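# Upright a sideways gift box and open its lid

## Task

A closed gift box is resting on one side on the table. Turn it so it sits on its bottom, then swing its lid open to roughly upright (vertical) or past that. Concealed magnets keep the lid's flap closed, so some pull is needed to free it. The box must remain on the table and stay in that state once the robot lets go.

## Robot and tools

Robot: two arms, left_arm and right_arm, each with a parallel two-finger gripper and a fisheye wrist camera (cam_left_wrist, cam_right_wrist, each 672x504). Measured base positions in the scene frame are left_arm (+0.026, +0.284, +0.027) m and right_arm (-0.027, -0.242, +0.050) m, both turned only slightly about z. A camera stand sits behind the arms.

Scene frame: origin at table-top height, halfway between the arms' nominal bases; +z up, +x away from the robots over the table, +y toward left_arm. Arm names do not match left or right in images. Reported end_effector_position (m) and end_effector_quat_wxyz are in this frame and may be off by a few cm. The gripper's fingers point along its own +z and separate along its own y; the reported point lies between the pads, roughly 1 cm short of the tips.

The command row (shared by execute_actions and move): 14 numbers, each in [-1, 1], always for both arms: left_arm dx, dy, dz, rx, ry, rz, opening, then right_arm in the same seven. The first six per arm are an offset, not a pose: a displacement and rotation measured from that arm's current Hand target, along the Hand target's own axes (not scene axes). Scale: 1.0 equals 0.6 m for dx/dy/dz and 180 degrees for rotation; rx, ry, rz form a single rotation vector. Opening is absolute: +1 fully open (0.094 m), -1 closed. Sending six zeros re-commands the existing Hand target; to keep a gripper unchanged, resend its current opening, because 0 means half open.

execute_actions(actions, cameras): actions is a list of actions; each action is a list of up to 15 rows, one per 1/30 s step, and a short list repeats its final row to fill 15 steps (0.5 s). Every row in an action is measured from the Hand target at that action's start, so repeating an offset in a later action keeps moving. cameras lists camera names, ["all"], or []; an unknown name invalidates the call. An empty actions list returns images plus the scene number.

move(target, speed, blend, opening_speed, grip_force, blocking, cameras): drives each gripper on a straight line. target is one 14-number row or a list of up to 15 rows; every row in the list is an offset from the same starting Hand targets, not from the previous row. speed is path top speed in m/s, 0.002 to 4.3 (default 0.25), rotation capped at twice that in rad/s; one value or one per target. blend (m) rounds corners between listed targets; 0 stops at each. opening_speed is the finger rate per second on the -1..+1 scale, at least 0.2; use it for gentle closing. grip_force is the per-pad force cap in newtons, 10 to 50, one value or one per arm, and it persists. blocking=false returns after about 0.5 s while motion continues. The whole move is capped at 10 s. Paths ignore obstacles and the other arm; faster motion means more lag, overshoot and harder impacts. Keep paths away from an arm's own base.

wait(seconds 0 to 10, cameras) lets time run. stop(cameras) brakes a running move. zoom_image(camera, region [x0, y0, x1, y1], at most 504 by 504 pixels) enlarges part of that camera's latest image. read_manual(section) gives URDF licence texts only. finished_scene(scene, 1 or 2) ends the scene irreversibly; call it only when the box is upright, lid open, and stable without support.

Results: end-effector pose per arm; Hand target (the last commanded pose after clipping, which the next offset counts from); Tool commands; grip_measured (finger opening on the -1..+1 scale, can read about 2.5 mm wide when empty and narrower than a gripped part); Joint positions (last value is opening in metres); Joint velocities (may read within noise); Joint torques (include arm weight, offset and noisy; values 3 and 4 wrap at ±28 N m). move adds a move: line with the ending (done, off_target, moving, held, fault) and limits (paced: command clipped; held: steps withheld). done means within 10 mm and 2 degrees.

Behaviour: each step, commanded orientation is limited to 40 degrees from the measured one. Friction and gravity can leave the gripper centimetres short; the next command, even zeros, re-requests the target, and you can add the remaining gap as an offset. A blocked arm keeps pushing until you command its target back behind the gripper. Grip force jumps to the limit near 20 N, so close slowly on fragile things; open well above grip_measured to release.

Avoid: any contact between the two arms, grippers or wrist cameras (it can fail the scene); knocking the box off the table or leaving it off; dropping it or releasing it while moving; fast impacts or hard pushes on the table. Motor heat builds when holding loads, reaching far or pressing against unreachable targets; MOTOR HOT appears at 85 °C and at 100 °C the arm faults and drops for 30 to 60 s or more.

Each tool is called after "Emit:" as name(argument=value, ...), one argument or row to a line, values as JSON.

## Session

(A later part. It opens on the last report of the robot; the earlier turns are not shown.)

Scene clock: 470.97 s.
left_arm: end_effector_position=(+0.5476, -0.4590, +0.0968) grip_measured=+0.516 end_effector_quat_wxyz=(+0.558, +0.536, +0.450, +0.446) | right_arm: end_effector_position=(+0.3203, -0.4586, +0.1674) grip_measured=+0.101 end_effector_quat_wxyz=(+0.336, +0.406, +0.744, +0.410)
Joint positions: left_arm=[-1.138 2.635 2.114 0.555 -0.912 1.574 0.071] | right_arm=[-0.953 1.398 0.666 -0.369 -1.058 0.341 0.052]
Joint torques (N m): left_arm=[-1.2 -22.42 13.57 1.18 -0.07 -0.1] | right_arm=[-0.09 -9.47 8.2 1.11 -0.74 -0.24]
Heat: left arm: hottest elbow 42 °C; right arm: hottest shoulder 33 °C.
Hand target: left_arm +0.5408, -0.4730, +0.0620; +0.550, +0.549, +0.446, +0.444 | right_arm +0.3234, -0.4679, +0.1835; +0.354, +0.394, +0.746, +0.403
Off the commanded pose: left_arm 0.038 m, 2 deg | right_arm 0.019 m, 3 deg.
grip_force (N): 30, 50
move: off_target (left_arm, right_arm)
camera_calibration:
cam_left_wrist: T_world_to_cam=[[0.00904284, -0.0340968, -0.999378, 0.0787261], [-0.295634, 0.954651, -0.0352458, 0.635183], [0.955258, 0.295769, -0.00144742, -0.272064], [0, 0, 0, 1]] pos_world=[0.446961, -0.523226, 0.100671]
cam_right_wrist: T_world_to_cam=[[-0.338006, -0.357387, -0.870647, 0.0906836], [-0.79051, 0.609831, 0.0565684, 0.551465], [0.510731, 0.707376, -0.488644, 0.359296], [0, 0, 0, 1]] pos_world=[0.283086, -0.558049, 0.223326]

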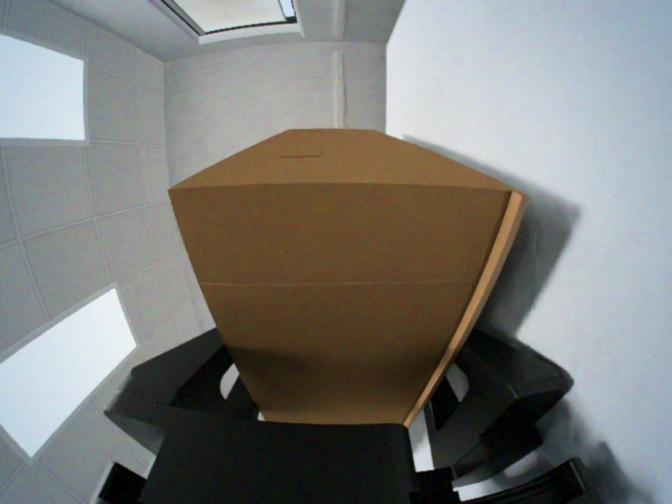

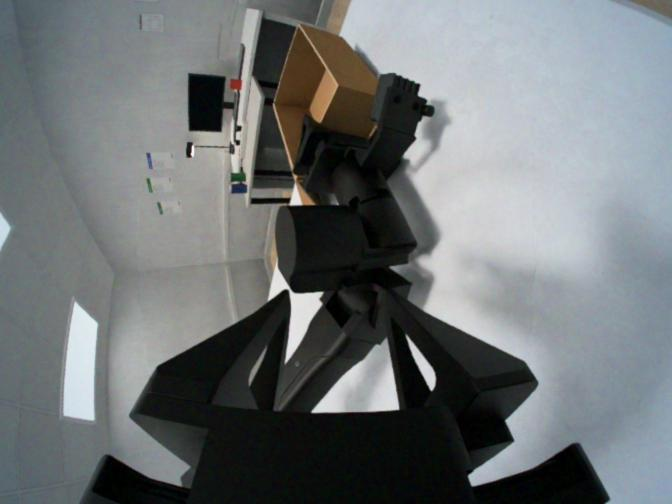

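Emit:
move(
  target=[-0.0,-0.03,0,0,0,0,0.4,0,0,0,0,0,0,0.1],
  speed=0.06,
  cameras=["cam_left_wrist"],
)

Scene clock: 472.00 s.
left_arm: end_effector_position=(+0.5487, -0.4611, +0.0957) grip_measured=+0.516 end_effector_quat_wxyz=(+0.560, +0.534, +0.451, +0.446) | right_arm: end_effector_position=(+0.3203, -0.4586, +0.1674) grip_measured=+0.101 end_effector_quat_wxyz=(+0.336, +0.406, +0.744, +0.410)
Joint positions: left_arm=[-1.138 2.647 2.132 0.555 -0.913 1.574 0.071] | right_arm=[-0.953 1.398 0.666 -0.369 -1.058 0.341 0.052]
Joint torques (N m): left_arm=[-1.32 -21.6 12.82 1.94 -0.02 -0.13] | right_arm=[-0.21 -8.88 8.25 1.02 -0.75 -0.24]
Heat: left arm: hottest elbow 42 °C; right arm: hottest shoulder 33 °C.
Hand target: left_arm +0.5410, -0.4730, +0.0443; +0.550, +0.549, +0.446, +0.444 | right_arm +0.3234, -0.4679, +0.1835; +0.354, +0.394, +0.746, +0.403
Off the commanded pose: left_arm 0.054 m, 2 deg | right_arm 0.019 m, 3 deg.
grip_force (N): 30, 50
move: off_target (left_arm, right_arm)
camera_calibration:
cam_left_wrist: T_world_to_cam=[[0.0117529, -0.0395467, -0.999149, 0.0735383], [-0.296197, 0.954236, -0.0412532, 0.638203], [0.955055, 0.29643, -0.000498561, -0.27212], [0, 0, 0, 1]] pos_world=[0.448059, -0.525423, 0.0996679]
Images, in order (width x height): cam_left_wrist 672x504.

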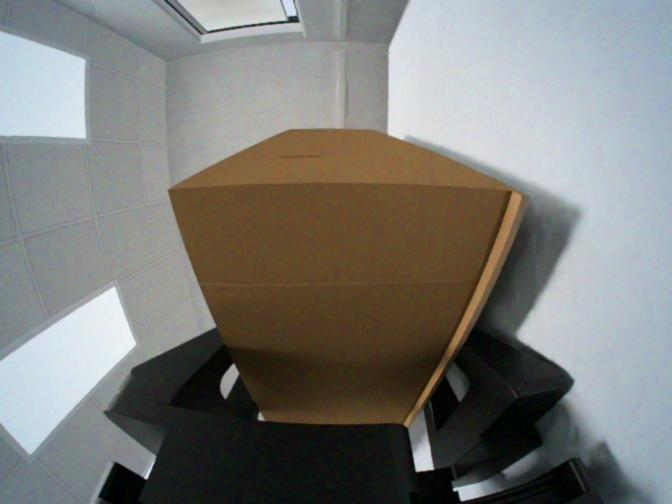

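Emit:
move(
  target=[0,0.05,0,0,0,0,0.4,-0.197,0.362,-0.133,0.162,0.039,0,0.1],
  speed=0.25,
  cameras=["cam_right_wrist"],
)

Scene clock: 474.70 s.
left_arm: end_effector_position=(+0.5491, -0.4615, +0.0947) grip_measured=+0.516 end_effector_quat_wxyz=(+0.556, +0.537, +0.450, +0.447) | right_arm: end_effector_position=(+0.3644, -0.5129, +0.4116) grip_measured=+0.101 end_effector_quat_wxyz=(+0.178, +0.461, +0.837, +0.235)
Joint positions: left_arm=[-1.138 2.647 2.135 0.541 -0.914 1.574 0.071] | right_arm=[-0.816 1.438 1.603 -1.505 -0.557 0.274 0.052]
Joint torques (N m): left_arm=[-1.26 -24.76 12.59 0.77 -0.02 -0.11] | right_arm=[0.91 -9.7 13.04 1.03 -0.08 -0.21]
Heat: left arm: hottest elbow 42 °C; right arm: hottest shoulder 33 °C.
Hand target: left_arm +0.5410, -0.4729, +0.0740; +0.550, +0.549, +0.446, +0.444 | right_arm +0.3737, -0.5179, +0.4335; +0.197, +0.445, +0.844, +0.226
Off the commanded pose: left_arm 0.025 m, 2 deg | right_arm 0.024 m, 3 deg.
grip_force (N): 30, 50
move: off_target (left_arm, right_arm)
camera_calibration:
cam_right_wrist: T_world_to_cam=[[-0.688753, -0.486634, -0.537408, 0.223178], [-0.700108, 0.638991, 0.318653, 0.479728], [0.188331, 0.595717, -0.780803, 0.675009], [0, 0, 0, 1]] pos_world=[0.362451, -0.600049, 0.494119]
Images, in order (width x height): cam_right_wrist 672x504.

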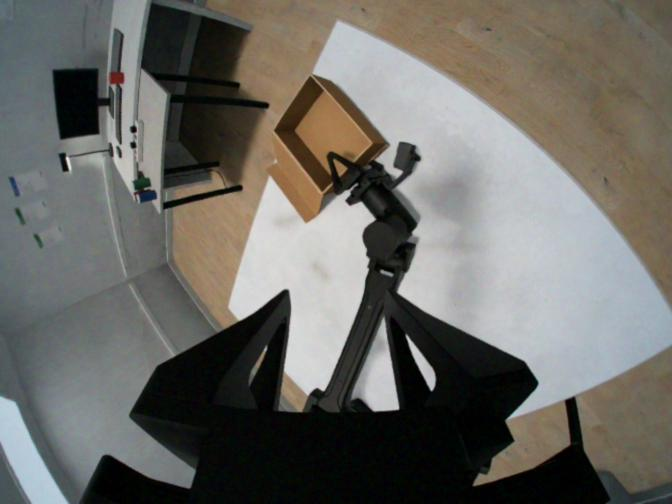

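Emit:
zoom_image(
  camera="cam_right_wrist",
  region=[230, 50, 450, 250],
)

Scaled by 2.291 from the camera's 672x504 image, which has a finer 960x720 frame.

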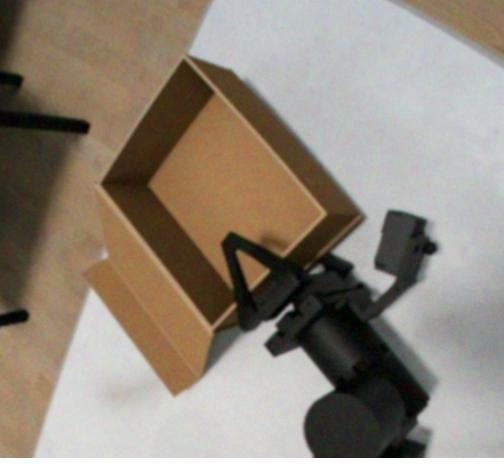

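Emit:
move(
  target=[
    [0,0.12,0,0,0,0,0.4,0,0,0,0,0,0,0.1],
    [0.17,0.12,0,0,0,-0.5,0.4,0,0,0,0,0,0,0.1],
  ],
  speed=0.2,
  blend=[0.02,0],
  cameras=["cam_right_wrist"],
)

Emit:
zoom_image(
  camera="cam_right_wrist",
  region=[230, 50, 450, 250],
)

Scene clock: 480.80 s.
left_arm: end_effector_position=(+0.5539, -0.3777, +0.1101) grip_measured=+0.516 end_effector_quat_wxyz=(+0.691, +0.100, +0.714, -0.054) | right_arm: end_effector_position=(+0.3643, -0.5128, +0.4116) grip_measured=+0.101 end_effector_quat_wxyz=(+0.178, +0.460, +0.837, +0.235)
Joint positions: left_arm=[-1.077 2.406 1.73 0.617 -0.832 0.016 0.071] | right_arm=[-0.816 1.438 1.603 -1.505 -0.557 0.273 0.052]
Joint torques (N m): left_arm=[0.62 -28.1 9.03 2.74 0.09 -0.17] | right_arm=[1.14 -9.52 13.04 0.79 -0.08 -0.21]
Heat: left arm: hottest elbow 42 °C; right arm: hottest shoulder 33 °C.
Hand target: left_arm +0.5621, -0.3731, +0.1459; +0.703, +0.073, +0.703, -0.075 | right_arm +0.3737, -0.5178, +0.4335; +0.197, +0.445, +0.844, +0.226
Off the commanded pose: left_arm 0.037 m, 4 deg | right_arm 0.024 m, 3 deg.
grip_force (N): 30, 50
move: off_target (left_arm, right_arm)
camera_calibration:
cam_right_wrist: T_world_to_cam=[[-0.6885, -0.487172, -0.537245, 0.222732], [-0.70049, 0.638574, 0.318649, 0.479555], [0.187834, 0.595724, -0.780917, 0.67519], [0, 0, 0, 1]] pos_world=[0.362451, -0.59995, 0.49412]
Images, in order (width x height): cam_right_wrist 672x504.

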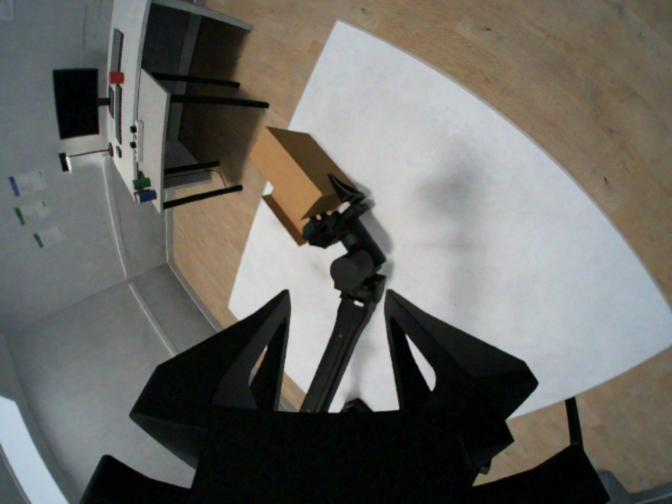

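Scaled by 2.291 from the camera's 672x504 image, which has a finer 960x720 frame.

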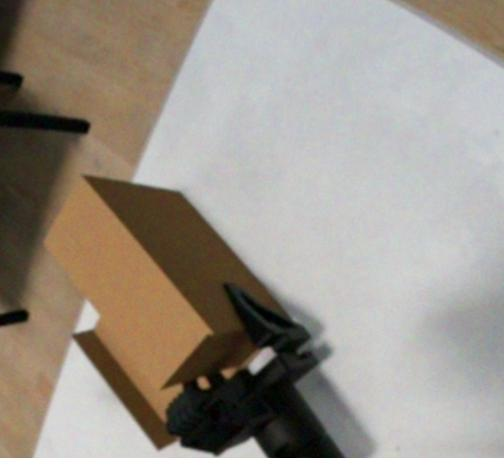

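Emit:
move(
  target=[
    [0,0,-0.12,0,0,0,0.4,0,0,0,0,0,0,0.1],
    [0.035,0,-0.12,0,0,0,0.4,0,0,0,0,0,0,0.1],
  ],
  speed=0.12,
  blend=[0.01,0],
  cameras=["all"],
)

Emit:
zoom_image(
  camera="cam_right_wrist",
  region=[230, 80, 450, 280],
)

Scene clock: 482.43 s.
left_arm: end_effector_position=(+0.4919, -0.3578, +0.1073) grip_measured=+0.516 end_effector_quat_wxyz=(+0.694, +0.092, +0.711, -0.059) | right_arm: end_effector_position=(+0.3643, -0.5128, +0.4116) grip_measured=+0.101 end_effector_quat_wxyz=(+0.178, +0.460, +0.837, +0.235)
Joint positions: left_arm=[-1.143 2.324 1.536 0.742 -0.902 0.008 0.071] | right_arm=[-0.816 1.438 1.603 -1.505 -0.557 0.273 0.052]
Joint torques (N m): left_arm=[-0.44 -24.41 8.29 2.93 -0.24 -0.1] | right_arm=[1.03 -9.58 13.2 0.85 -0.1 -0.24]
Heat: left arm: hottest elbow 42 °C; right arm: hottest shoulder 33 °C.
Hand target: left_arm +0.4918, -0.3581, +0.1249; +0.703, +0.073, +0.703, -0.075 | right_arm +0.3737, -0.5178, +0.4335; +0.197, +0.445, +0.844, +0.226
Off the commanded pose: left_arm 0.018 m, 3 deg | right_arm 0.024 m, 3 deg.
grip_force (N): 30, 50
move: off_target (left_arm, right_arm)
camera_calibration:
cam_left_wrist: T_world_to_cam=[[-0.216776, -0.975548, -0.0362516, -0.2358], [-0.484803, 0.139811, -0.863376, 0.41284], [0.847333, -0.169585, -0.503256, -0.308265], [0, 0, 0, 1]] pos_world=[0.410234, -0.340031, 0.192752]
cam_right_wrist: T_world_to_cam=[[-0.6885, -0.487172, -0.537245, 0.222732], [-0.70049, 0.638574, 0.318649, 0.479555], [0.187834, 0.595724, -0.780917, 0.67519], [0, 0, 0, 1]] pos_world=[0.362451, -0.59995, 0.49412]

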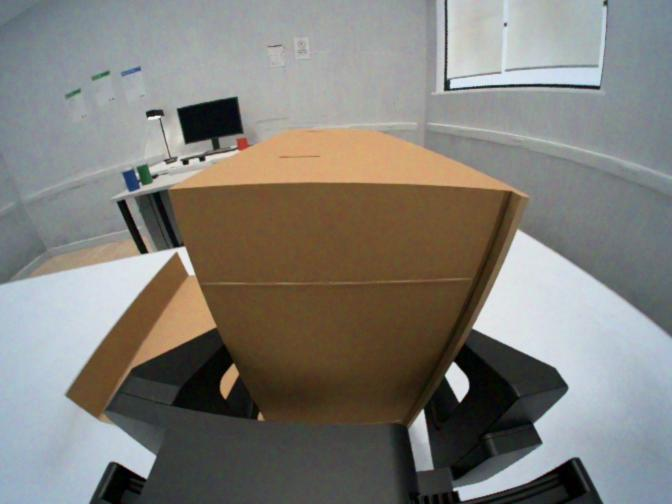

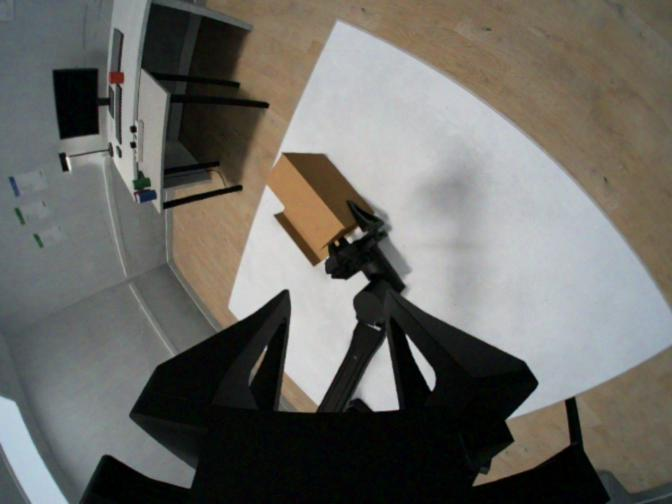

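Scaled by 2.291 from the camera's 672x504 image, which has a finer 960x720 frame.

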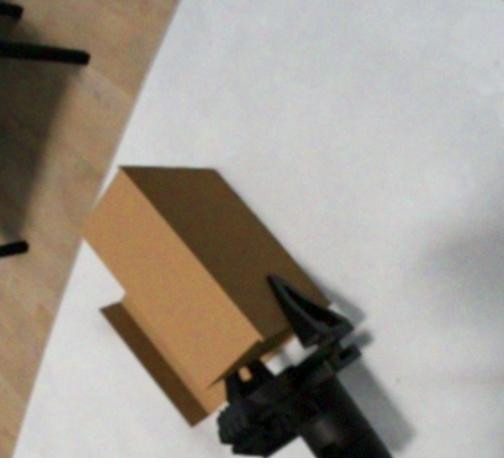

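Emit:
move(
  target=[
    [0,-0.08,0,0,0,0.167,0.4,0,0,0,0,0,0,0.1],
    [0.03,-0.155,0,0,0,0.333,0.4,0,0,0,0,0,0,0.1],
    [0.1,-0.205,0,0,0,0.5,0.4,0,0,0,0,0,0,0.1],
  ],
  speed=0.15,
  blend=[0.02,0.02,0],
  cameras=["all"],
)

Emit:
zoom_image(
  camera="cam_right_wrist",
  region=[230, 80, 450, 280],
)

Scene clock: 488.67 s.
left_arm: end_effector_position=(+0.4716, -0.4659, +0.0940) grip_measured=+0.516 end_effector_quat_wxyz=(+0.558, +0.537, +0.454, +0.440) | right_arm: end_effector_position=(+0.3643, -0.5128, +0.4116) grip_measured=+0.101 end_effector_quat_wxyz=(+0.178, +0.460, +0.837, +0.235)
Joint positions: left_arm=[-1.231 2.568 1.971 0.617 -1.003 1.554 0.071] | right_arm=[-0.816 1.438 1.603 -1.505 -0.557 0.273 0.052]
Joint torques (N m): left_arm=[-1.08 -21.6 13.15 1.39 -0.05 0.1] | right_arm=[1.61 -9.29 13.15 0.96 -0.11 -0.23]
Heat: left arm: hottest elbow 43 °C; right arm: hottest shoulder 33 °C.
Hand target: left_arm +0.4662, -0.4785, +0.0650; +0.550, +0.549, +0.446, +0.445 | right_arm +0.3737, -0.5178, +0.4335; +0.197, +0.445, +0.844, +0.226
Off the commanded pose: left_arm 0.032 m, 2 deg | right_arm 0.024 m, 3 deg.
grip_force (N): 30, 50
move: off_target (left_arm, right_arm)
camera_calibration:
cam_left_wrist: T_world_to_cam=[[-0.00237378, -0.0426086, -0.999089, 0.077782], [-0.293866, 0.955008, -0.0400304, 0.61905], [0.955844, 0.293503, -0.0147882, -0.197486], [0, 0, 0, 1]] pos_world=[0.370868, -0.52992, 0.0995715]
cam_right_wrist: T_world_to_cam=[[-0.6885, -0.487172, -0.537245, 0.222732], [-0.70049, 0.638574, 0.318649, 0.479555], [0.187834, 0.595724, -0.780917, 0.67519], [0, 0, 0, 1]] pos_world=[0.362451, -0.59995, 0.49412]

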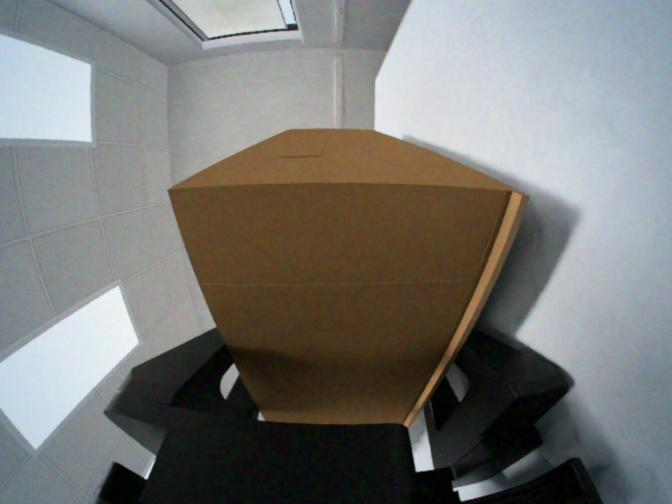

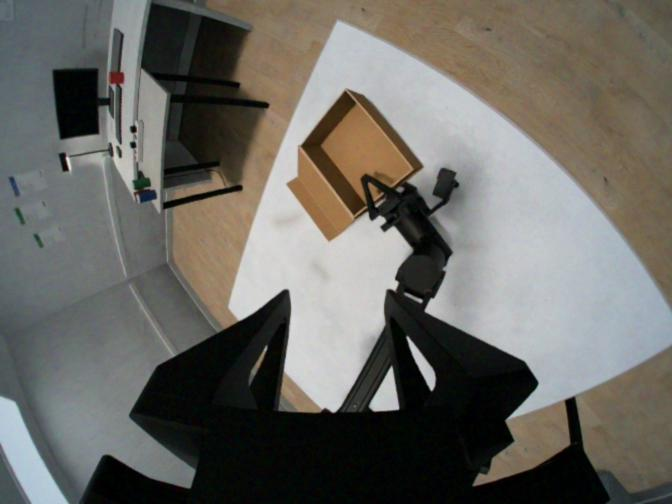

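Scaled by 2.291 from the camera's 672x504 image, which has a finer 960x720 frame.

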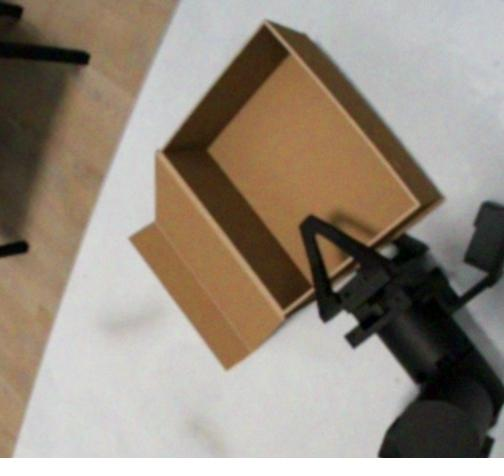

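Emit:
move(
  target=[0,-0.06,0,0,0,0,0.4,0,0,0,0,0,0,0.1],
  speed=0.06,
  cameras=["all"],
)

Emit:
zoom_image(
  camera="cam_right_wrist",
  region=[230, 80, 450, 280],
)

Scene clock: 490.20 s.
left_arm: end_effector_position=(+0.4730, -0.4697, +0.0929) grip_measured=+0.515 end_effector_quat_wxyz=(+0.563, +0.530, +0.453, +0.443) | right_arm: end_effector_position=(+0.3643, -0.5128, +0.4116) grip_measured=+0.101 end_effector_quat_wxyz=(+0.178, +0.460, +0.837, +0.235)
Joint positions: left_arm=[-1.231 2.591 2 0.642 -1.006 1.573 0.071] | right_arm=[-0.816 1.438 1.603 -1.505 -0.557 0.273 0.052]
Joint torques (N m): left_arm=[-1.08 -20.19 11.88 2.11 0.07 -0.15] | right_arm=[1.61 -9.52 13.14 0.95 -0.09 -0.24]
Heat: left arm: hottest elbow 43 °C; right arm: hottest shoulder 33 °C.
Hand target: left_arm +0.4662, -0.4786, +0.0293; +0.550, +0.549, +0.446, +0.444 | right_arm +0.3737, -0.5178, +0.4335; +0.197, +0.445, +0.844, +0.226
Off the commanded pose: left_arm 0.065 m, 3 deg | right_arm 0.024 m, 3 deg.
grip_force (N): 30, 50
move: off_target (left_arm, right_arm)
camera_calibration:
cam_left_wrist: T_world_to_cam=[[0.0125826, -0.052358, -0.998549, 0.0648758], [-0.296108, 0.953642, -0.0537345, 0.624766], [0.955072, 0.296354, -0.00350432, -0.197029], [0, 0, 0, 1]] pos_world=[0.372359, -0.534016, 0.0976627]
cam_right_wrist: T_world_to_cam=[[-0.6885, -0.487172, -0.537245, 0.222732], [-0.70049, 0.638574, 0.318649, 0.479555], [0.187834, 0.595724, -0.780917, 0.67519], [0, 0, 0, 1]] pos_world=[0.362451, -0.59995, 0.49412]

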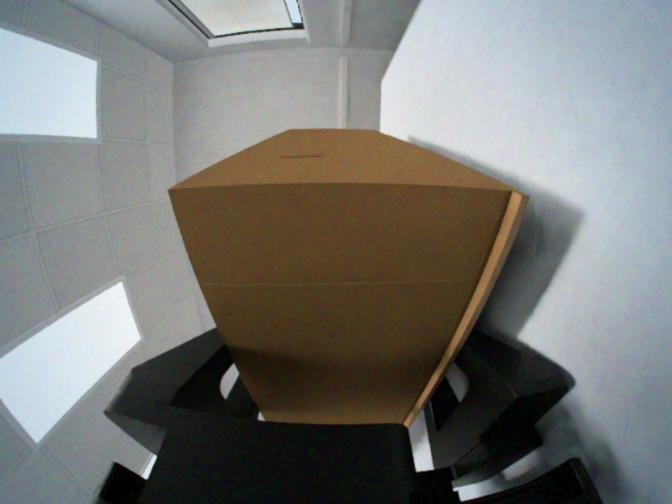

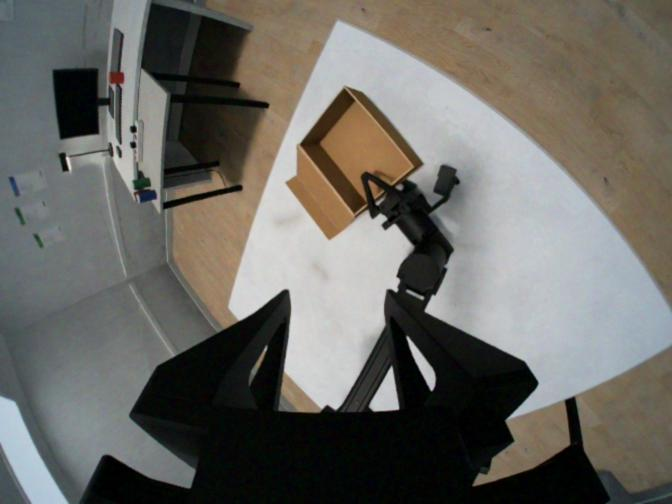

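Scaled by 2.291 from the camera's 672x504 image, which has a finer 960x720 frame.

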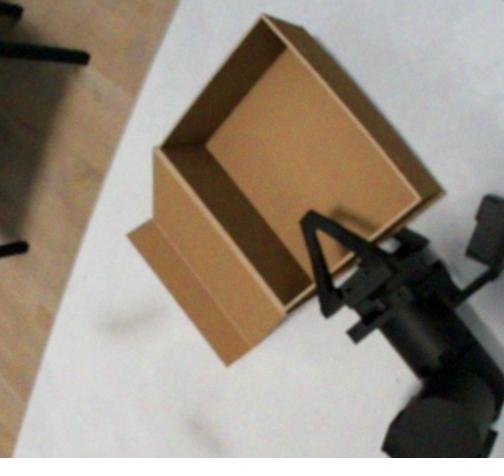

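Emit:
move(
  target=[0,0.09,0,0.07,0,0,0.4,0,0,0,0,0,0,0.1],
  speed=0.08,
  cameras=["all"],
)

Emit:
zoom_image(
  camera="cam_right_wrist",
  region=[230, 80, 450, 280],
)

Scene clock: 492.93 s.
left_arm: end_effector_position=(+0.4705, -0.4716, +0.0926) grip_measured=+0.512 end_effector_quat_wxyz=(+0.493, +0.595, +0.495, +0.397) | right_arm: end_effector_position=(+0.3643, -0.5128, +0.4116) grip_measured=+0.101 end_effector_quat_wxyz=(+0.178, +0.460, +0.837, +0.235)
Joint positions: left_arm=[-1.231 2.498 2.019 0.115 -0.974 1.25 0.071] | right_arm=[-0.816 1.438 1.603 -1.505 -0.557 0.273 0.052]
Joint torques (N m): left_arm=[-0.85 -25.23 11.95 0.42 0.19 -0.14] | right_arm=[1.14 -9.41 12.97 0.91 -0.1 -0.24]
Heat: left arm: hottest elbow 43 °C; right arm: hottest shoulder 33 °C.
Hand target: left_arm +0.4662, -0.4785, +0.0833; +0.486, +0.606, +0.492, +0.393 | right_arm +0.3737, -0.5178, +0.4335; +0.197, +0.445, +0.844, +0.226
Off the commanded pose: left_arm 0.012 m, 2 deg | right_arm 0.024 m, 3 deg.
grip_force (N): 30, 50
move: off_target (left_arm, right_arm)
camera_calibration:
cam_left_wrist: T_world_to_cam=[[-0.20518, 0.0171731, -0.978574, 0.197931], [-0.289846, 0.953929, 0.0775134, 0.610813], [0.934821, 0.29954, -0.19075, -0.165636], [0, 0, 0, 1]] pos_world=[0.372493, -0.536457, 0.114749]
cam_right_wrist: T_world_to_cam=[[-0.6885, -0.487172, -0.537245, 0.222732], [-0.70049, 0.638574, 0.318649, 0.479555], [0.187834, 0.595724, -0.780917, 0.67519], [0, 0, 0, 1]] pos_world=[0.362451, -0.59995, 0.49412]

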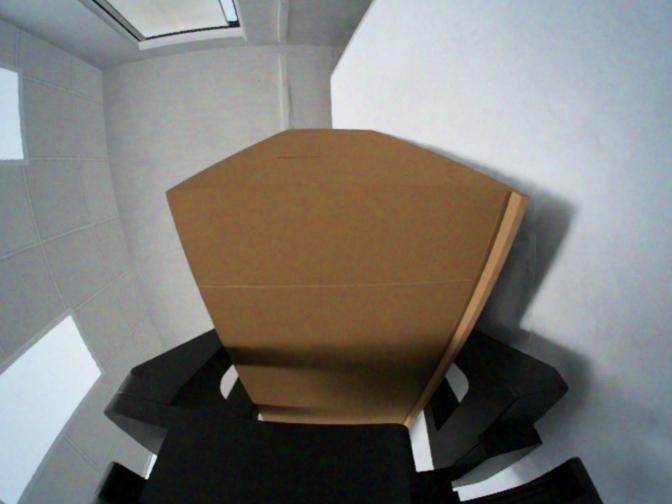

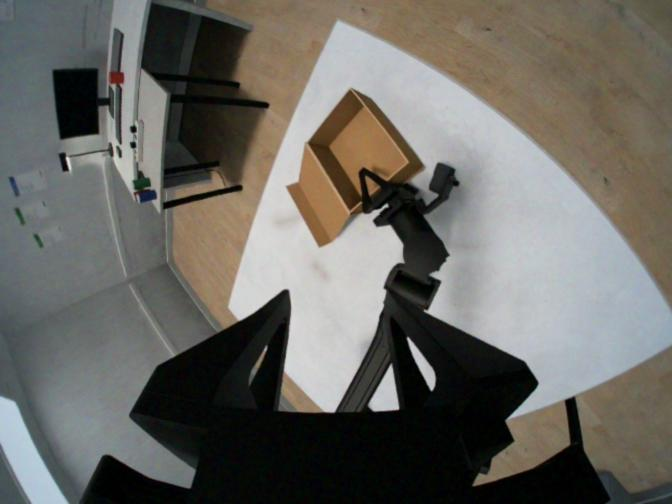

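Scaled by 2.291 from the camera's 672x504 image, which has a finer 960x720 frame.

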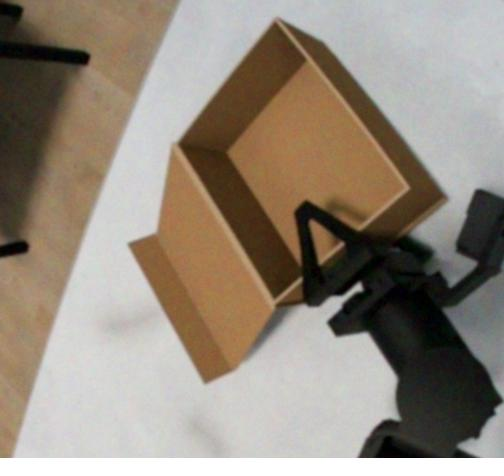

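Emit:
move(
  target=[0,-0.04,0.007,0,0,0,0.4,0,0,0,0,0,0,0.1],
  speed=0.06,
  cameras=["all"],
)

Scene clock: 493.73 s.
left_arm: end_effector_position=(+0.4705, -0.4718, +0.0931) grip_measured=+0.512 end_effector_quat_wxyz=(+0.494, +0.594, +0.496, +0.396) | right_arm: end_effector_position=(+0.3643, -0.5128, +0.4116) grip_measured=+0.101 end_effector_quat_wxyz=(+0.178, +0.460, +0.837, +0.235)
Joint positions: left_arm=[-1.231 2.498 2.019 0.118 -0.974 1.247 0.071] | right_arm=[-0.816 1.438 1.603 -1.505 -0.557 0.273 0.052]
Joint torques (N m): left_arm=[-0.73 -22.95 11.3 1.69 0.13 -0.15] | right_arm=[1.67 -9.82 13.04 0.9 -0.1 -0.25]
Heat: left arm: hottest elbow 43 °C; right arm: hottest shoulder 33 °C.
Hand target: left_arm +0.4651, -0.4784, +0.0590; +0.487, +0.606, +0.492, +0.393 | right_arm +0.3737, -0.5178, +0.4335; +0.197, +0.445, +0.844, +0.226
Off the commanded pose: left_arm 0.035 m, 2 deg | right_arm 0.024 m, 3 deg.
grip_force (N): 30, 50
move: off_target (left_arm, right_arm)
camera_calibration:
cam_left_wrist: T_world_to_cam=[[-0.204703, 0.0117739, -0.978753, 0.19568], [-0.290408, 0.954174, 0.0722163, 0.611825], [0.934751, 0.299021, -0.191903, -0.165667], [0, 0, 0, 1]] pos_world=[0.372593, -0.536554, 0.115547]
cam_right_wrist: T_world_to_cam=[[-0.6885, -0.487172, -0.537245, 0.222732], [-0.70049, 0.638574, 0.318649, 0.479555], [0.187834, 0.595724, -0.780917, 0.67519], [0, 0, 0, 1]] pos_world=[0.362451, -0.59995, 0.49412]

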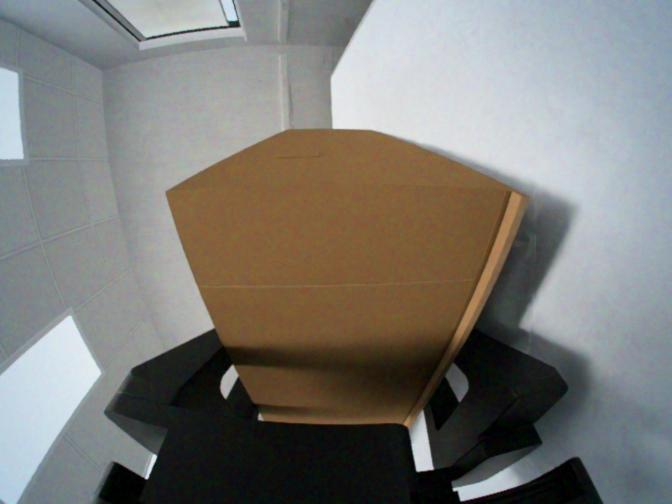

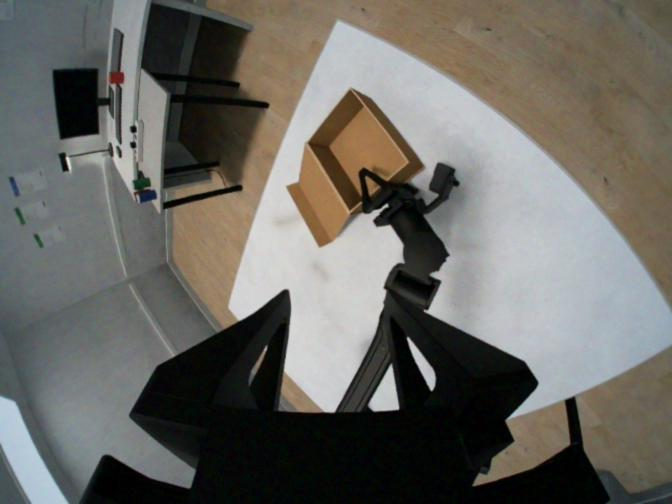

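Emit:
move(
  target=[-0.08,-0.02,0.0,0,0,0,0.4,0,0,0,0,0,0,0.1],
  speed=0.1,
  cameras=["all"],
)

Emit:
zoom_image(
  camera="cam_right_wrist",
  region=[260, 70, 480, 270],
)

Scene clock: 495.43 s.
left_arm: end_effector_position=(+0.4607, -0.5133, +0.0939) grip_measured=+0.512 end_effector_quat_wxyz=(+0.499, +0.591, +0.494, +0.397) | right_arm: end_effector_position=(+0.3643, -0.5128, +0.4116) grip_measured=+0.101 end_effector_quat_wxyz=(+0.178, +0.460, +0.837, +0.235)
Joint positions: left_arm=[-1.261 2.612 2.244 0.013 -1.002 1.244 0.071] | right_arm=[-0.816 1.438 1.603 -1.505 -0.557 0.273 0.052]
Joint torques (N m): left_arm=[-1.08 -22.07 13.78 0.8 0.06 -0.3] | right_arm=[1.38 -9.47 12.96 0.81 -0.09 -0.21]
Heat: left arm: hottest elbow 43 °C; right arm: hottest shoulder 33 °C.
Hand target: left_arm +0.4526, -0.5247, +0.0470; +0.486, +0.606, +0.492, +0.393 | right_arm +0.3737, -0.5178, +0.4335; +0.197, +0.445, +0.844, +0.226
Off the commanded pose: left_arm 0.049 m, 2 deg | right_arm 0.024 m, 3 deg.
grip_force (N): 30, 50
move: off_target (left_arm, right_arm)
camera_calibration:
cam_left_wrist: T_world_to_cam=[[-0.194239, 0.00647958, -0.980933, 0.18757], [-0.288673, 0.955321, 0.0634718, 0.649112], [0.937518, 0.295498, -0.18369, -0.147808], [0, 0, 0, 1]] pos_world=[0.362387, -0.577649, 0.115642]
cam_right_wrist: T_world_to_cam=[[-0.6885, -0.487172, -0.537245, 0.222732], [-0.70049, 0.638574, 0.318649, 0.479555], [0.187834, 0.595724, -0.780917, 0.67519], [0, 0, 0, 1]] pos_world=[0.362451, -0.59995, 0.49412]

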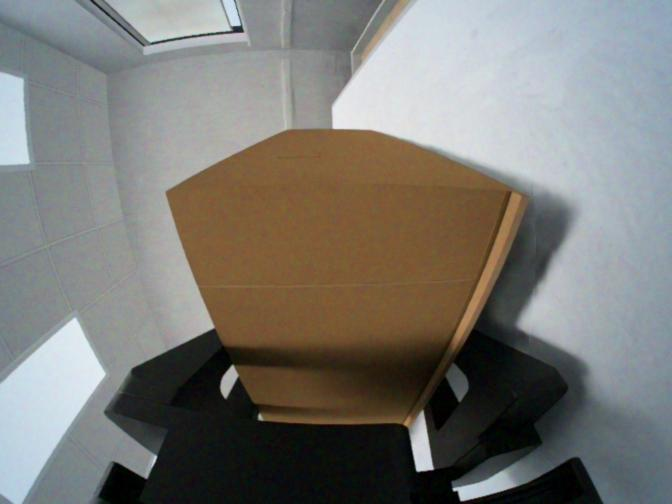

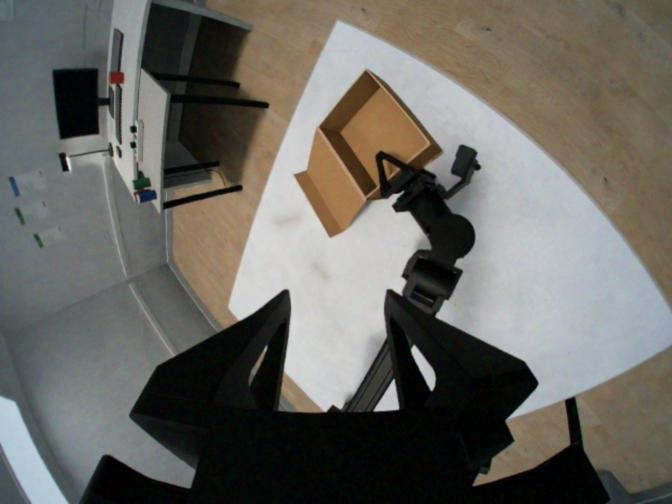

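Scaled by 2.291 from the camera's 672x504 image, which has a finer 960x720 frame.

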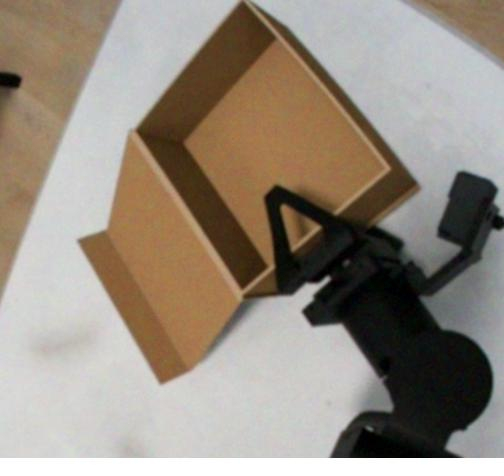

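Emit:
move(
  target=[0,0,0.0,0,0,0,0.7,0,0,0,0,0,0,0.1],
  speed=0.1,
  opening_speed=0.2,
  cameras=["all"],
)

Emit:
zoom_image(
  camera="cam_right_wrist",
  region=[260, 70, 480, 270],
)

Scene clock: 497.67 s.
left_arm: end_effector_position=(+0.4603, -0.5145, +0.0869) grip_measured=+0.696 end_effector_quat_wxyz=(+0.497, +0.592, +0.496, +0.395) | right_arm: end_effector_position=(+0.3643, -0.5128, +0.4116) grip_measured=+0.101 end_effector_quat_wxyz=(+0.178, +0.460, +0.837, +0.235)
Joint positions: left_arm=[-1.262 2.625 2.256 0.002 -1.001 1.231 0.08] | right_arm=[-0.816 1.438 1.603 -1.505 -0.557 0.273 0.052]
Joint torques (N m): left_arm=[-1.03 -23 13.7 0.94 0.03 -0.2] | right_arm=[1.2 -9.93 13.01 0.87 -0.09 -0.2]
Heat: left arm: hottest elbow 44 °C; right arm: hottest shoulder 33 °C.
Hand target: left_arm +0.4526, -0.5247, +0.0471; +0.486, +0.606, +0.492, +0.393 | right_arm +0.3737, -0.5178, +0.4335; +0.197, +0.445, +0.844, +0.226
Off the commanded pose: left_arm 0.042 m, 2 deg | right_arm 0.024 m, 3 deg.
grip_force (N): 30, 50
move: off_target (left_arm, right_arm)
camera_calibration:
cam_left_wrist: T_world_to_cam=[[-0.200905, 0.00523847, -0.979597, 0.182931], [-0.289146, 0.955116, 0.0644082, 0.650676], [0.935966, 0.296186, -0.190373, -0.146799], [0, 0, 0, 1]] pos_world=[0.362291, -0.578949, 0.109343]
cam_right_wrist: T_world_to_cam=[[-0.6885, -0.487172, -0.537245, 0.222732], [-0.70049, 0.638574, 0.318649, 0.479555], [0.187834, 0.595724, -0.780917, 0.67519], [0, 0, 0, 1]] pos_world=[0.362451, -0.59995, 0.49412]

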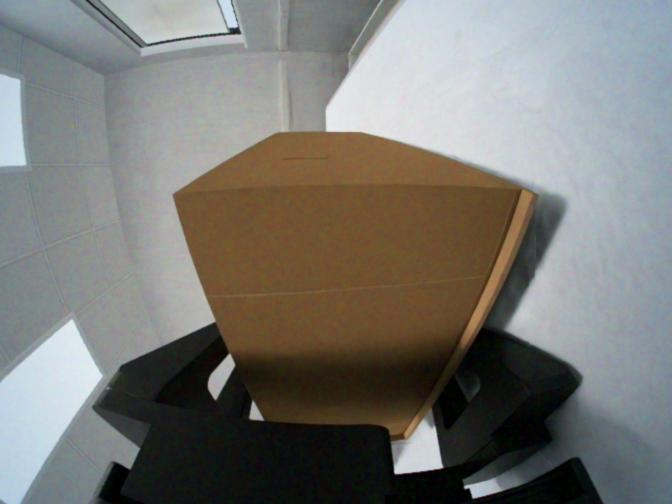

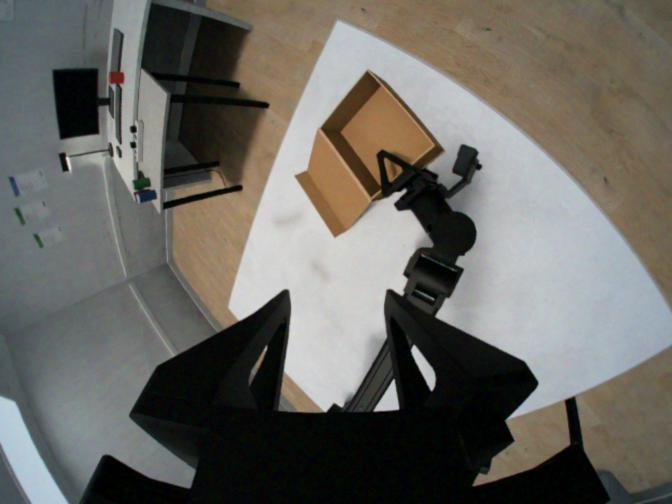

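Scaled by 2.291 from the camera's 672x504 image, which has a finer 960x720 frame.

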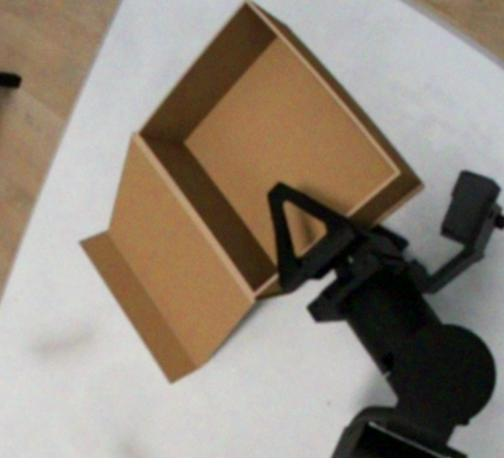

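Emit:
move(
  target=[
    [0,0,0.0,0,0,0,1,0,0,0,0,0,0,0.1],
    [0,-0.03,0.0,0.02,0,0,1,0,0,0,0,0,0,0.1],
  ],
  speed=0.06,
  opening_speed=0.3,
  cameras=["all"],
)

Emit:
zoom_image(
  camera="cam_right_wrist",
  region=[260, 70, 480, 270],
)

Scene clock: 500.30 s.
left_arm: end_effector_position=(+0.4597, -0.5170, +0.0879) grip_measured=+0.997 end_effector_quat_wxyz=(+0.487, +0.600, +0.507, +0.383) | right_arm: end_effector_position=(+0.3643, -0.5128, +0.4116) grip_measured=+0.101 end_effector_quat_wxyz=(+0.178, +0.460, +0.837, +0.235)
Joint positions: left_arm=[-1.262 2.625 2.291 -0.104 -0.986 1.164 0.094] | right_arm=[-0.816 1.438 1.603 -1.505 -0.557 0.273 0.052]
Joint torques (N m): left_arm=[-1.32 -22.77 12.07 0.49 0.26 -0.44] | right_arm=[1.26 -9.64 13.15 0.9 -0.07 -0.22]
Heat: left arm: hottest elbow 44 °C; right arm: hottest shoulder 33 °C.
Hand target: left_arm +0.4487, -0.5240, +0.0296; +0.467, +0.621, +0.504, +0.377 | right_arm +0.3737, -0.5178, +0.4335; +0.197, +0.445, +0.844, +0.226
Off the commanded pose: left_arm 0.060 m, 3 deg | right_arm 0.024 m, 3 deg.
grip_force (N): 30, 50
move: off_target (left_arm, right_arm)
camera_calibration:
cam_left_wrist: T_world_to_cam=[[-0.241916, 0.00632816, -0.970276, 0.202453], [-0.286334, 0.954981, 0.0776194, 0.65022], [0.927086, 0.296601, -0.229213, -0.137486], [0, 0, 0, 1]] pos_world=[0.362618, -0.58145, 0.114452]
cam_right_wrist: T_world_to_cam=[[-0.6885, -0.487172, -0.537245, 0.222732], [-0.70049, 0.638574, 0.318649, 0.479555], [0.187834, 0.595724, -0.780917, 0.67519], [0, 0, 0, 1]] pos_world=[0.362451, -0.59995, 0.49412]

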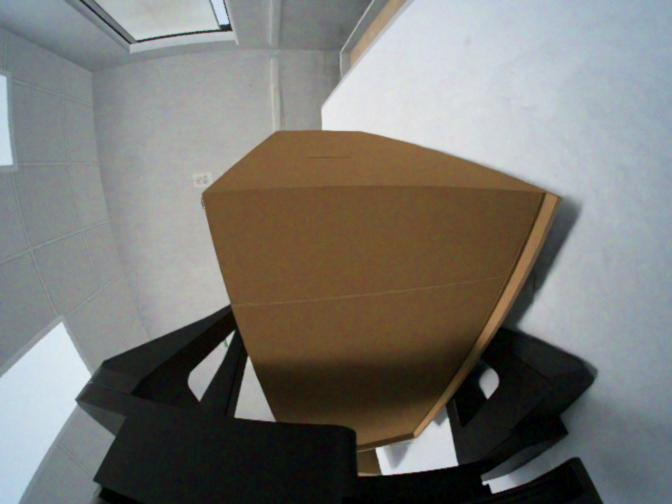

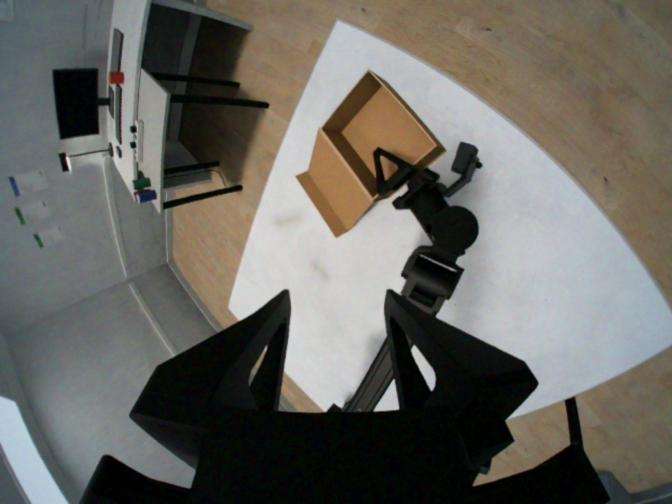

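Scaled by 2.291 from the camera's 672x504 image, which has a finer 960x720 frame.

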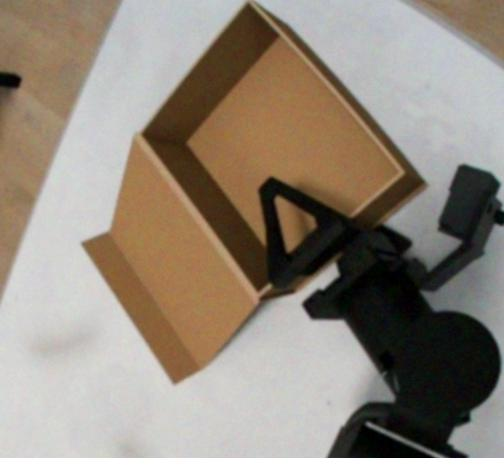

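Emit:
move(
  target=[
    [0,0.04,0.0,0,0,0,1,0,0,0,0,0,0,0.1],
    [0,0.04,-0.15,0,0,0,1,0,0,0,0,0,0,0.1],
  ],
  speed=0.06,
  cameras=["all"],
)

Emit:
zoom_image(
  camera="cam_right_wrist",
  region=[260, 70, 480, 270],
)

Scene clock: 503.20 s.
left_arm: end_effector_position=(+0.3856, -0.5074, +0.0872) grip_measured=+0.997 end_effector_quat_wxyz=(+0.474, +0.610, +0.510, +0.378) | right_arm: end_effector_position=(+0.3643, -0.5128, +0.4116) grip_measured=+0.101 end_effector_quat_wxyz=(+0.178, +0.460, +0.837, +0.235)
Joint positions: left_arm=[-1.345 2.518 2.113 -0.152 -1.048 1.052 0.094] | right_arm=[-0.816 1.438 1.603 -1.505 -0.557 0.273 0.052]
Joint torques (N m): left_arm=[-1.32 -27.46 8.87 0.79 -0.35 -0.17] | right_arm=[1.73 -9.64 13.14 1.09 -0.11 -0.21]
Heat: left arm: hottest elbow 44 °C; right arm: hottest shoulder 34 °C.
Hand target: left_arm +0.3705, -0.5074, +0.0776; +0.467, +0.621, +0.504, +0.377 | right_arm +0.3737, -0.5178, +0.4335; +0.197, +0.445, +0.844, +0.226
Off the commanded pose: left_arm 0.018 m, 2 deg | right_arm 0.024 m, 3 deg.
grip_force (N): 30, 50
move: off_target (left_arm, right_arm)
camera_calibration:
cam_left_wrist: T_world_to_cam=[[-0.269718, 0.0232615, -0.962658, 0.202377], [-0.281893, 0.954005, 0.102033, 0.615607], [0.920754, 0.298887, -0.250755, -0.0663779], [0, 0, 0, 1]] pos_world=[0.289238, -0.572161, 0.115363]
cam_right_wrist: T_world_to_cam=[[-0.6885, -0.487172, -0.537245, 0.222732], [-0.70049, 0.638574, 0.318649, 0.479555], [0.187834, 0.595724, -0.780917, 0.67519], [0, 0, 0, 1]] pos_world=[0.362451, -0.59995, 0.49412]

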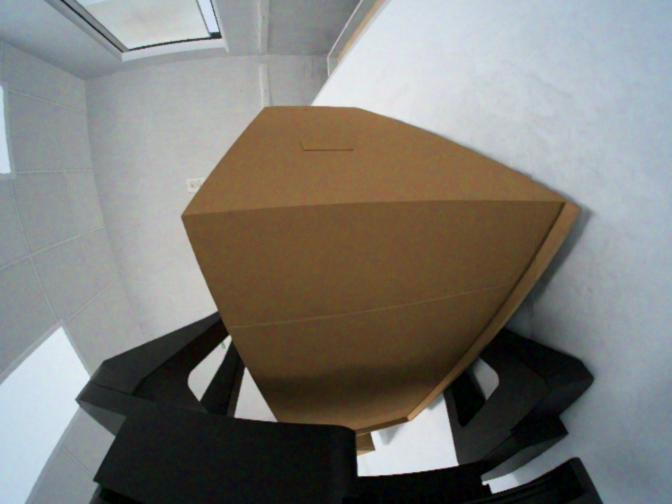

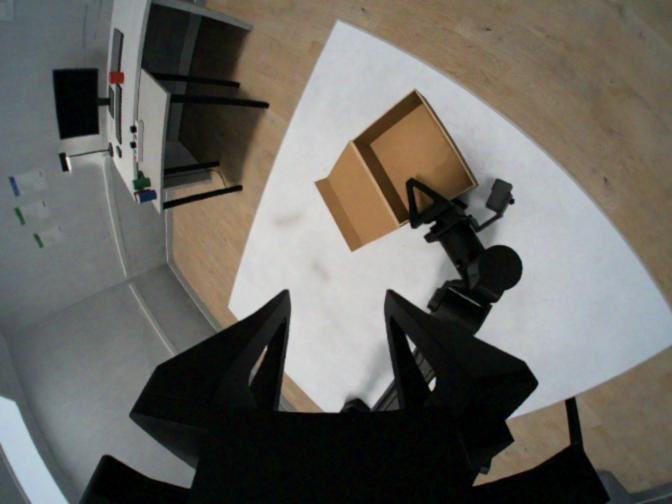

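Scaled by 2.291 from the camera's 672x504 image, which has a finer 960x720 frame.

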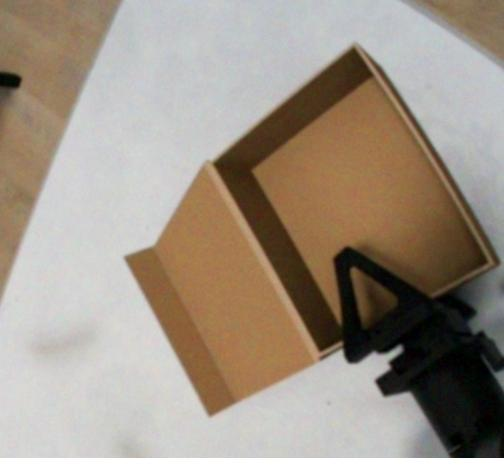

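Emit:
move(
  target=[0.0,0.035,0,-0.039,0,0,1,0,0,0,0,0,0,0.1],
  speed=0.08,
  cameras=["all"],
)

Emit:
zoom_image(
  camera="cam_right_wrist",
  region=[300, 70, 520, 270],
)

Scene clock: 505.57 s.
left_arm: end_effector_position=(+0.3848, -0.5055, +0.0967) grip_measured=+0.998 end_effector_quat_wxyz=(+0.501, +0.590, +0.486, +0.406) | right_arm: end_effector_position=(+0.3643, -0.5128, +0.4116) grip_measured=+0.101 end_effector_quat_wxyz=(+0.178, +0.460, +0.837, +0.235)
Joint positions: left_arm=[-1.35 2.516 2.055 0.086 -1.094 1.226 0.094] | right_arm=[-0.816 1.438 1.603 -1.505 -0.557 0.273 0.052]
Joint torques (N m): left_arm=[-1.03 -27.28 9.68 2.3 -0.42 0.1] | right_arm=[1.08 -9.47 13.09 0.88 -0.07 -0.21]
Heat: left arm: hottest elbow 44 °C; right arm: hottest shoulder 34 °C.
Hand target: left_arm +0.3764, -0.5085, +0.0979; +0.504, +0.591, +0.480, +0.408 | right_arm +0.3737, -0.5178, +0.4335; +0.197, +0.445, +0.844, +0.226
Off the commanded pose: left_arm 0.009 m, 1 deg | right_arm 0.024 m, 3 deg.
grip_force (N): 30, 50
move: off_target (right_arm)
camera_calibration:
cam_left_wrist: T_world_to_cam=[[-0.172775, 0.0192721, -0.984773, 0.174079], [-0.289479, 0.95466, 0.069471, 0.618975], [0.941462, 0.297074, -0.159363, -0.0814864], [0, 0, 0, 1]] pos_world=[0.285973, -0.570058, 0.115442]
cam_right_wrist: T_world_to_cam=[[-0.6885, -0.487172, -0.537245, 0.222732], [-0.70049, 0.638574, 0.318649, 0.479555], [0.187834, 0.595724, -0.780917, 0.67519], [0, 0, 0, 1]] pos_world=[0.362451, -0.59995, 0.49412]

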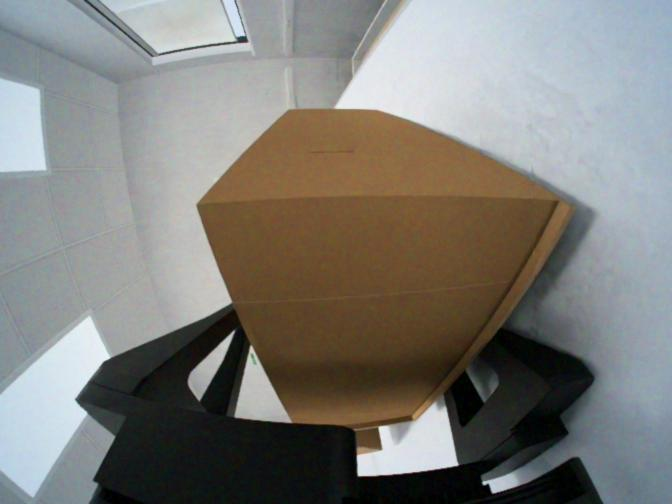

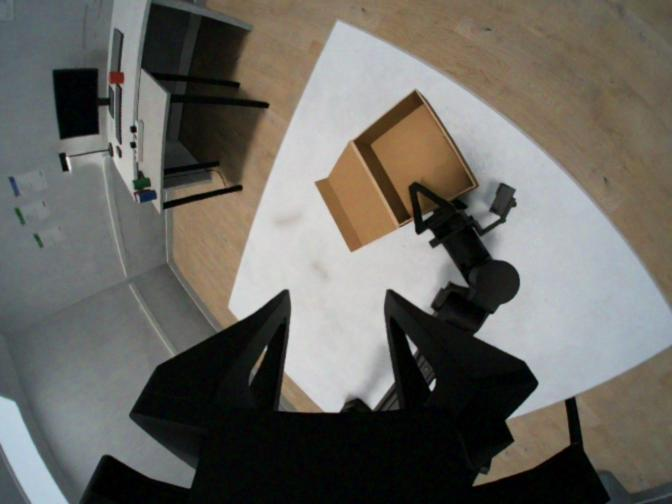

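Scaled by 2.291 from the camera's 672x504 image, which has a finer 960x720 frame.

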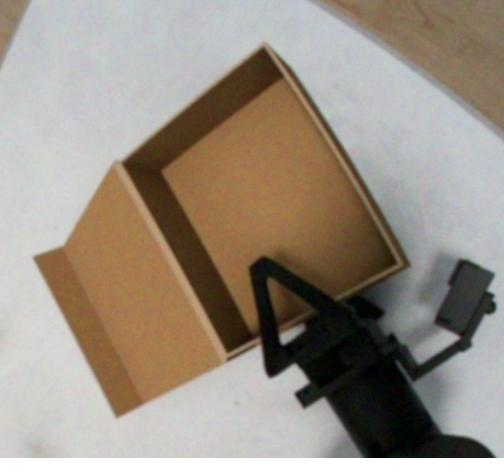

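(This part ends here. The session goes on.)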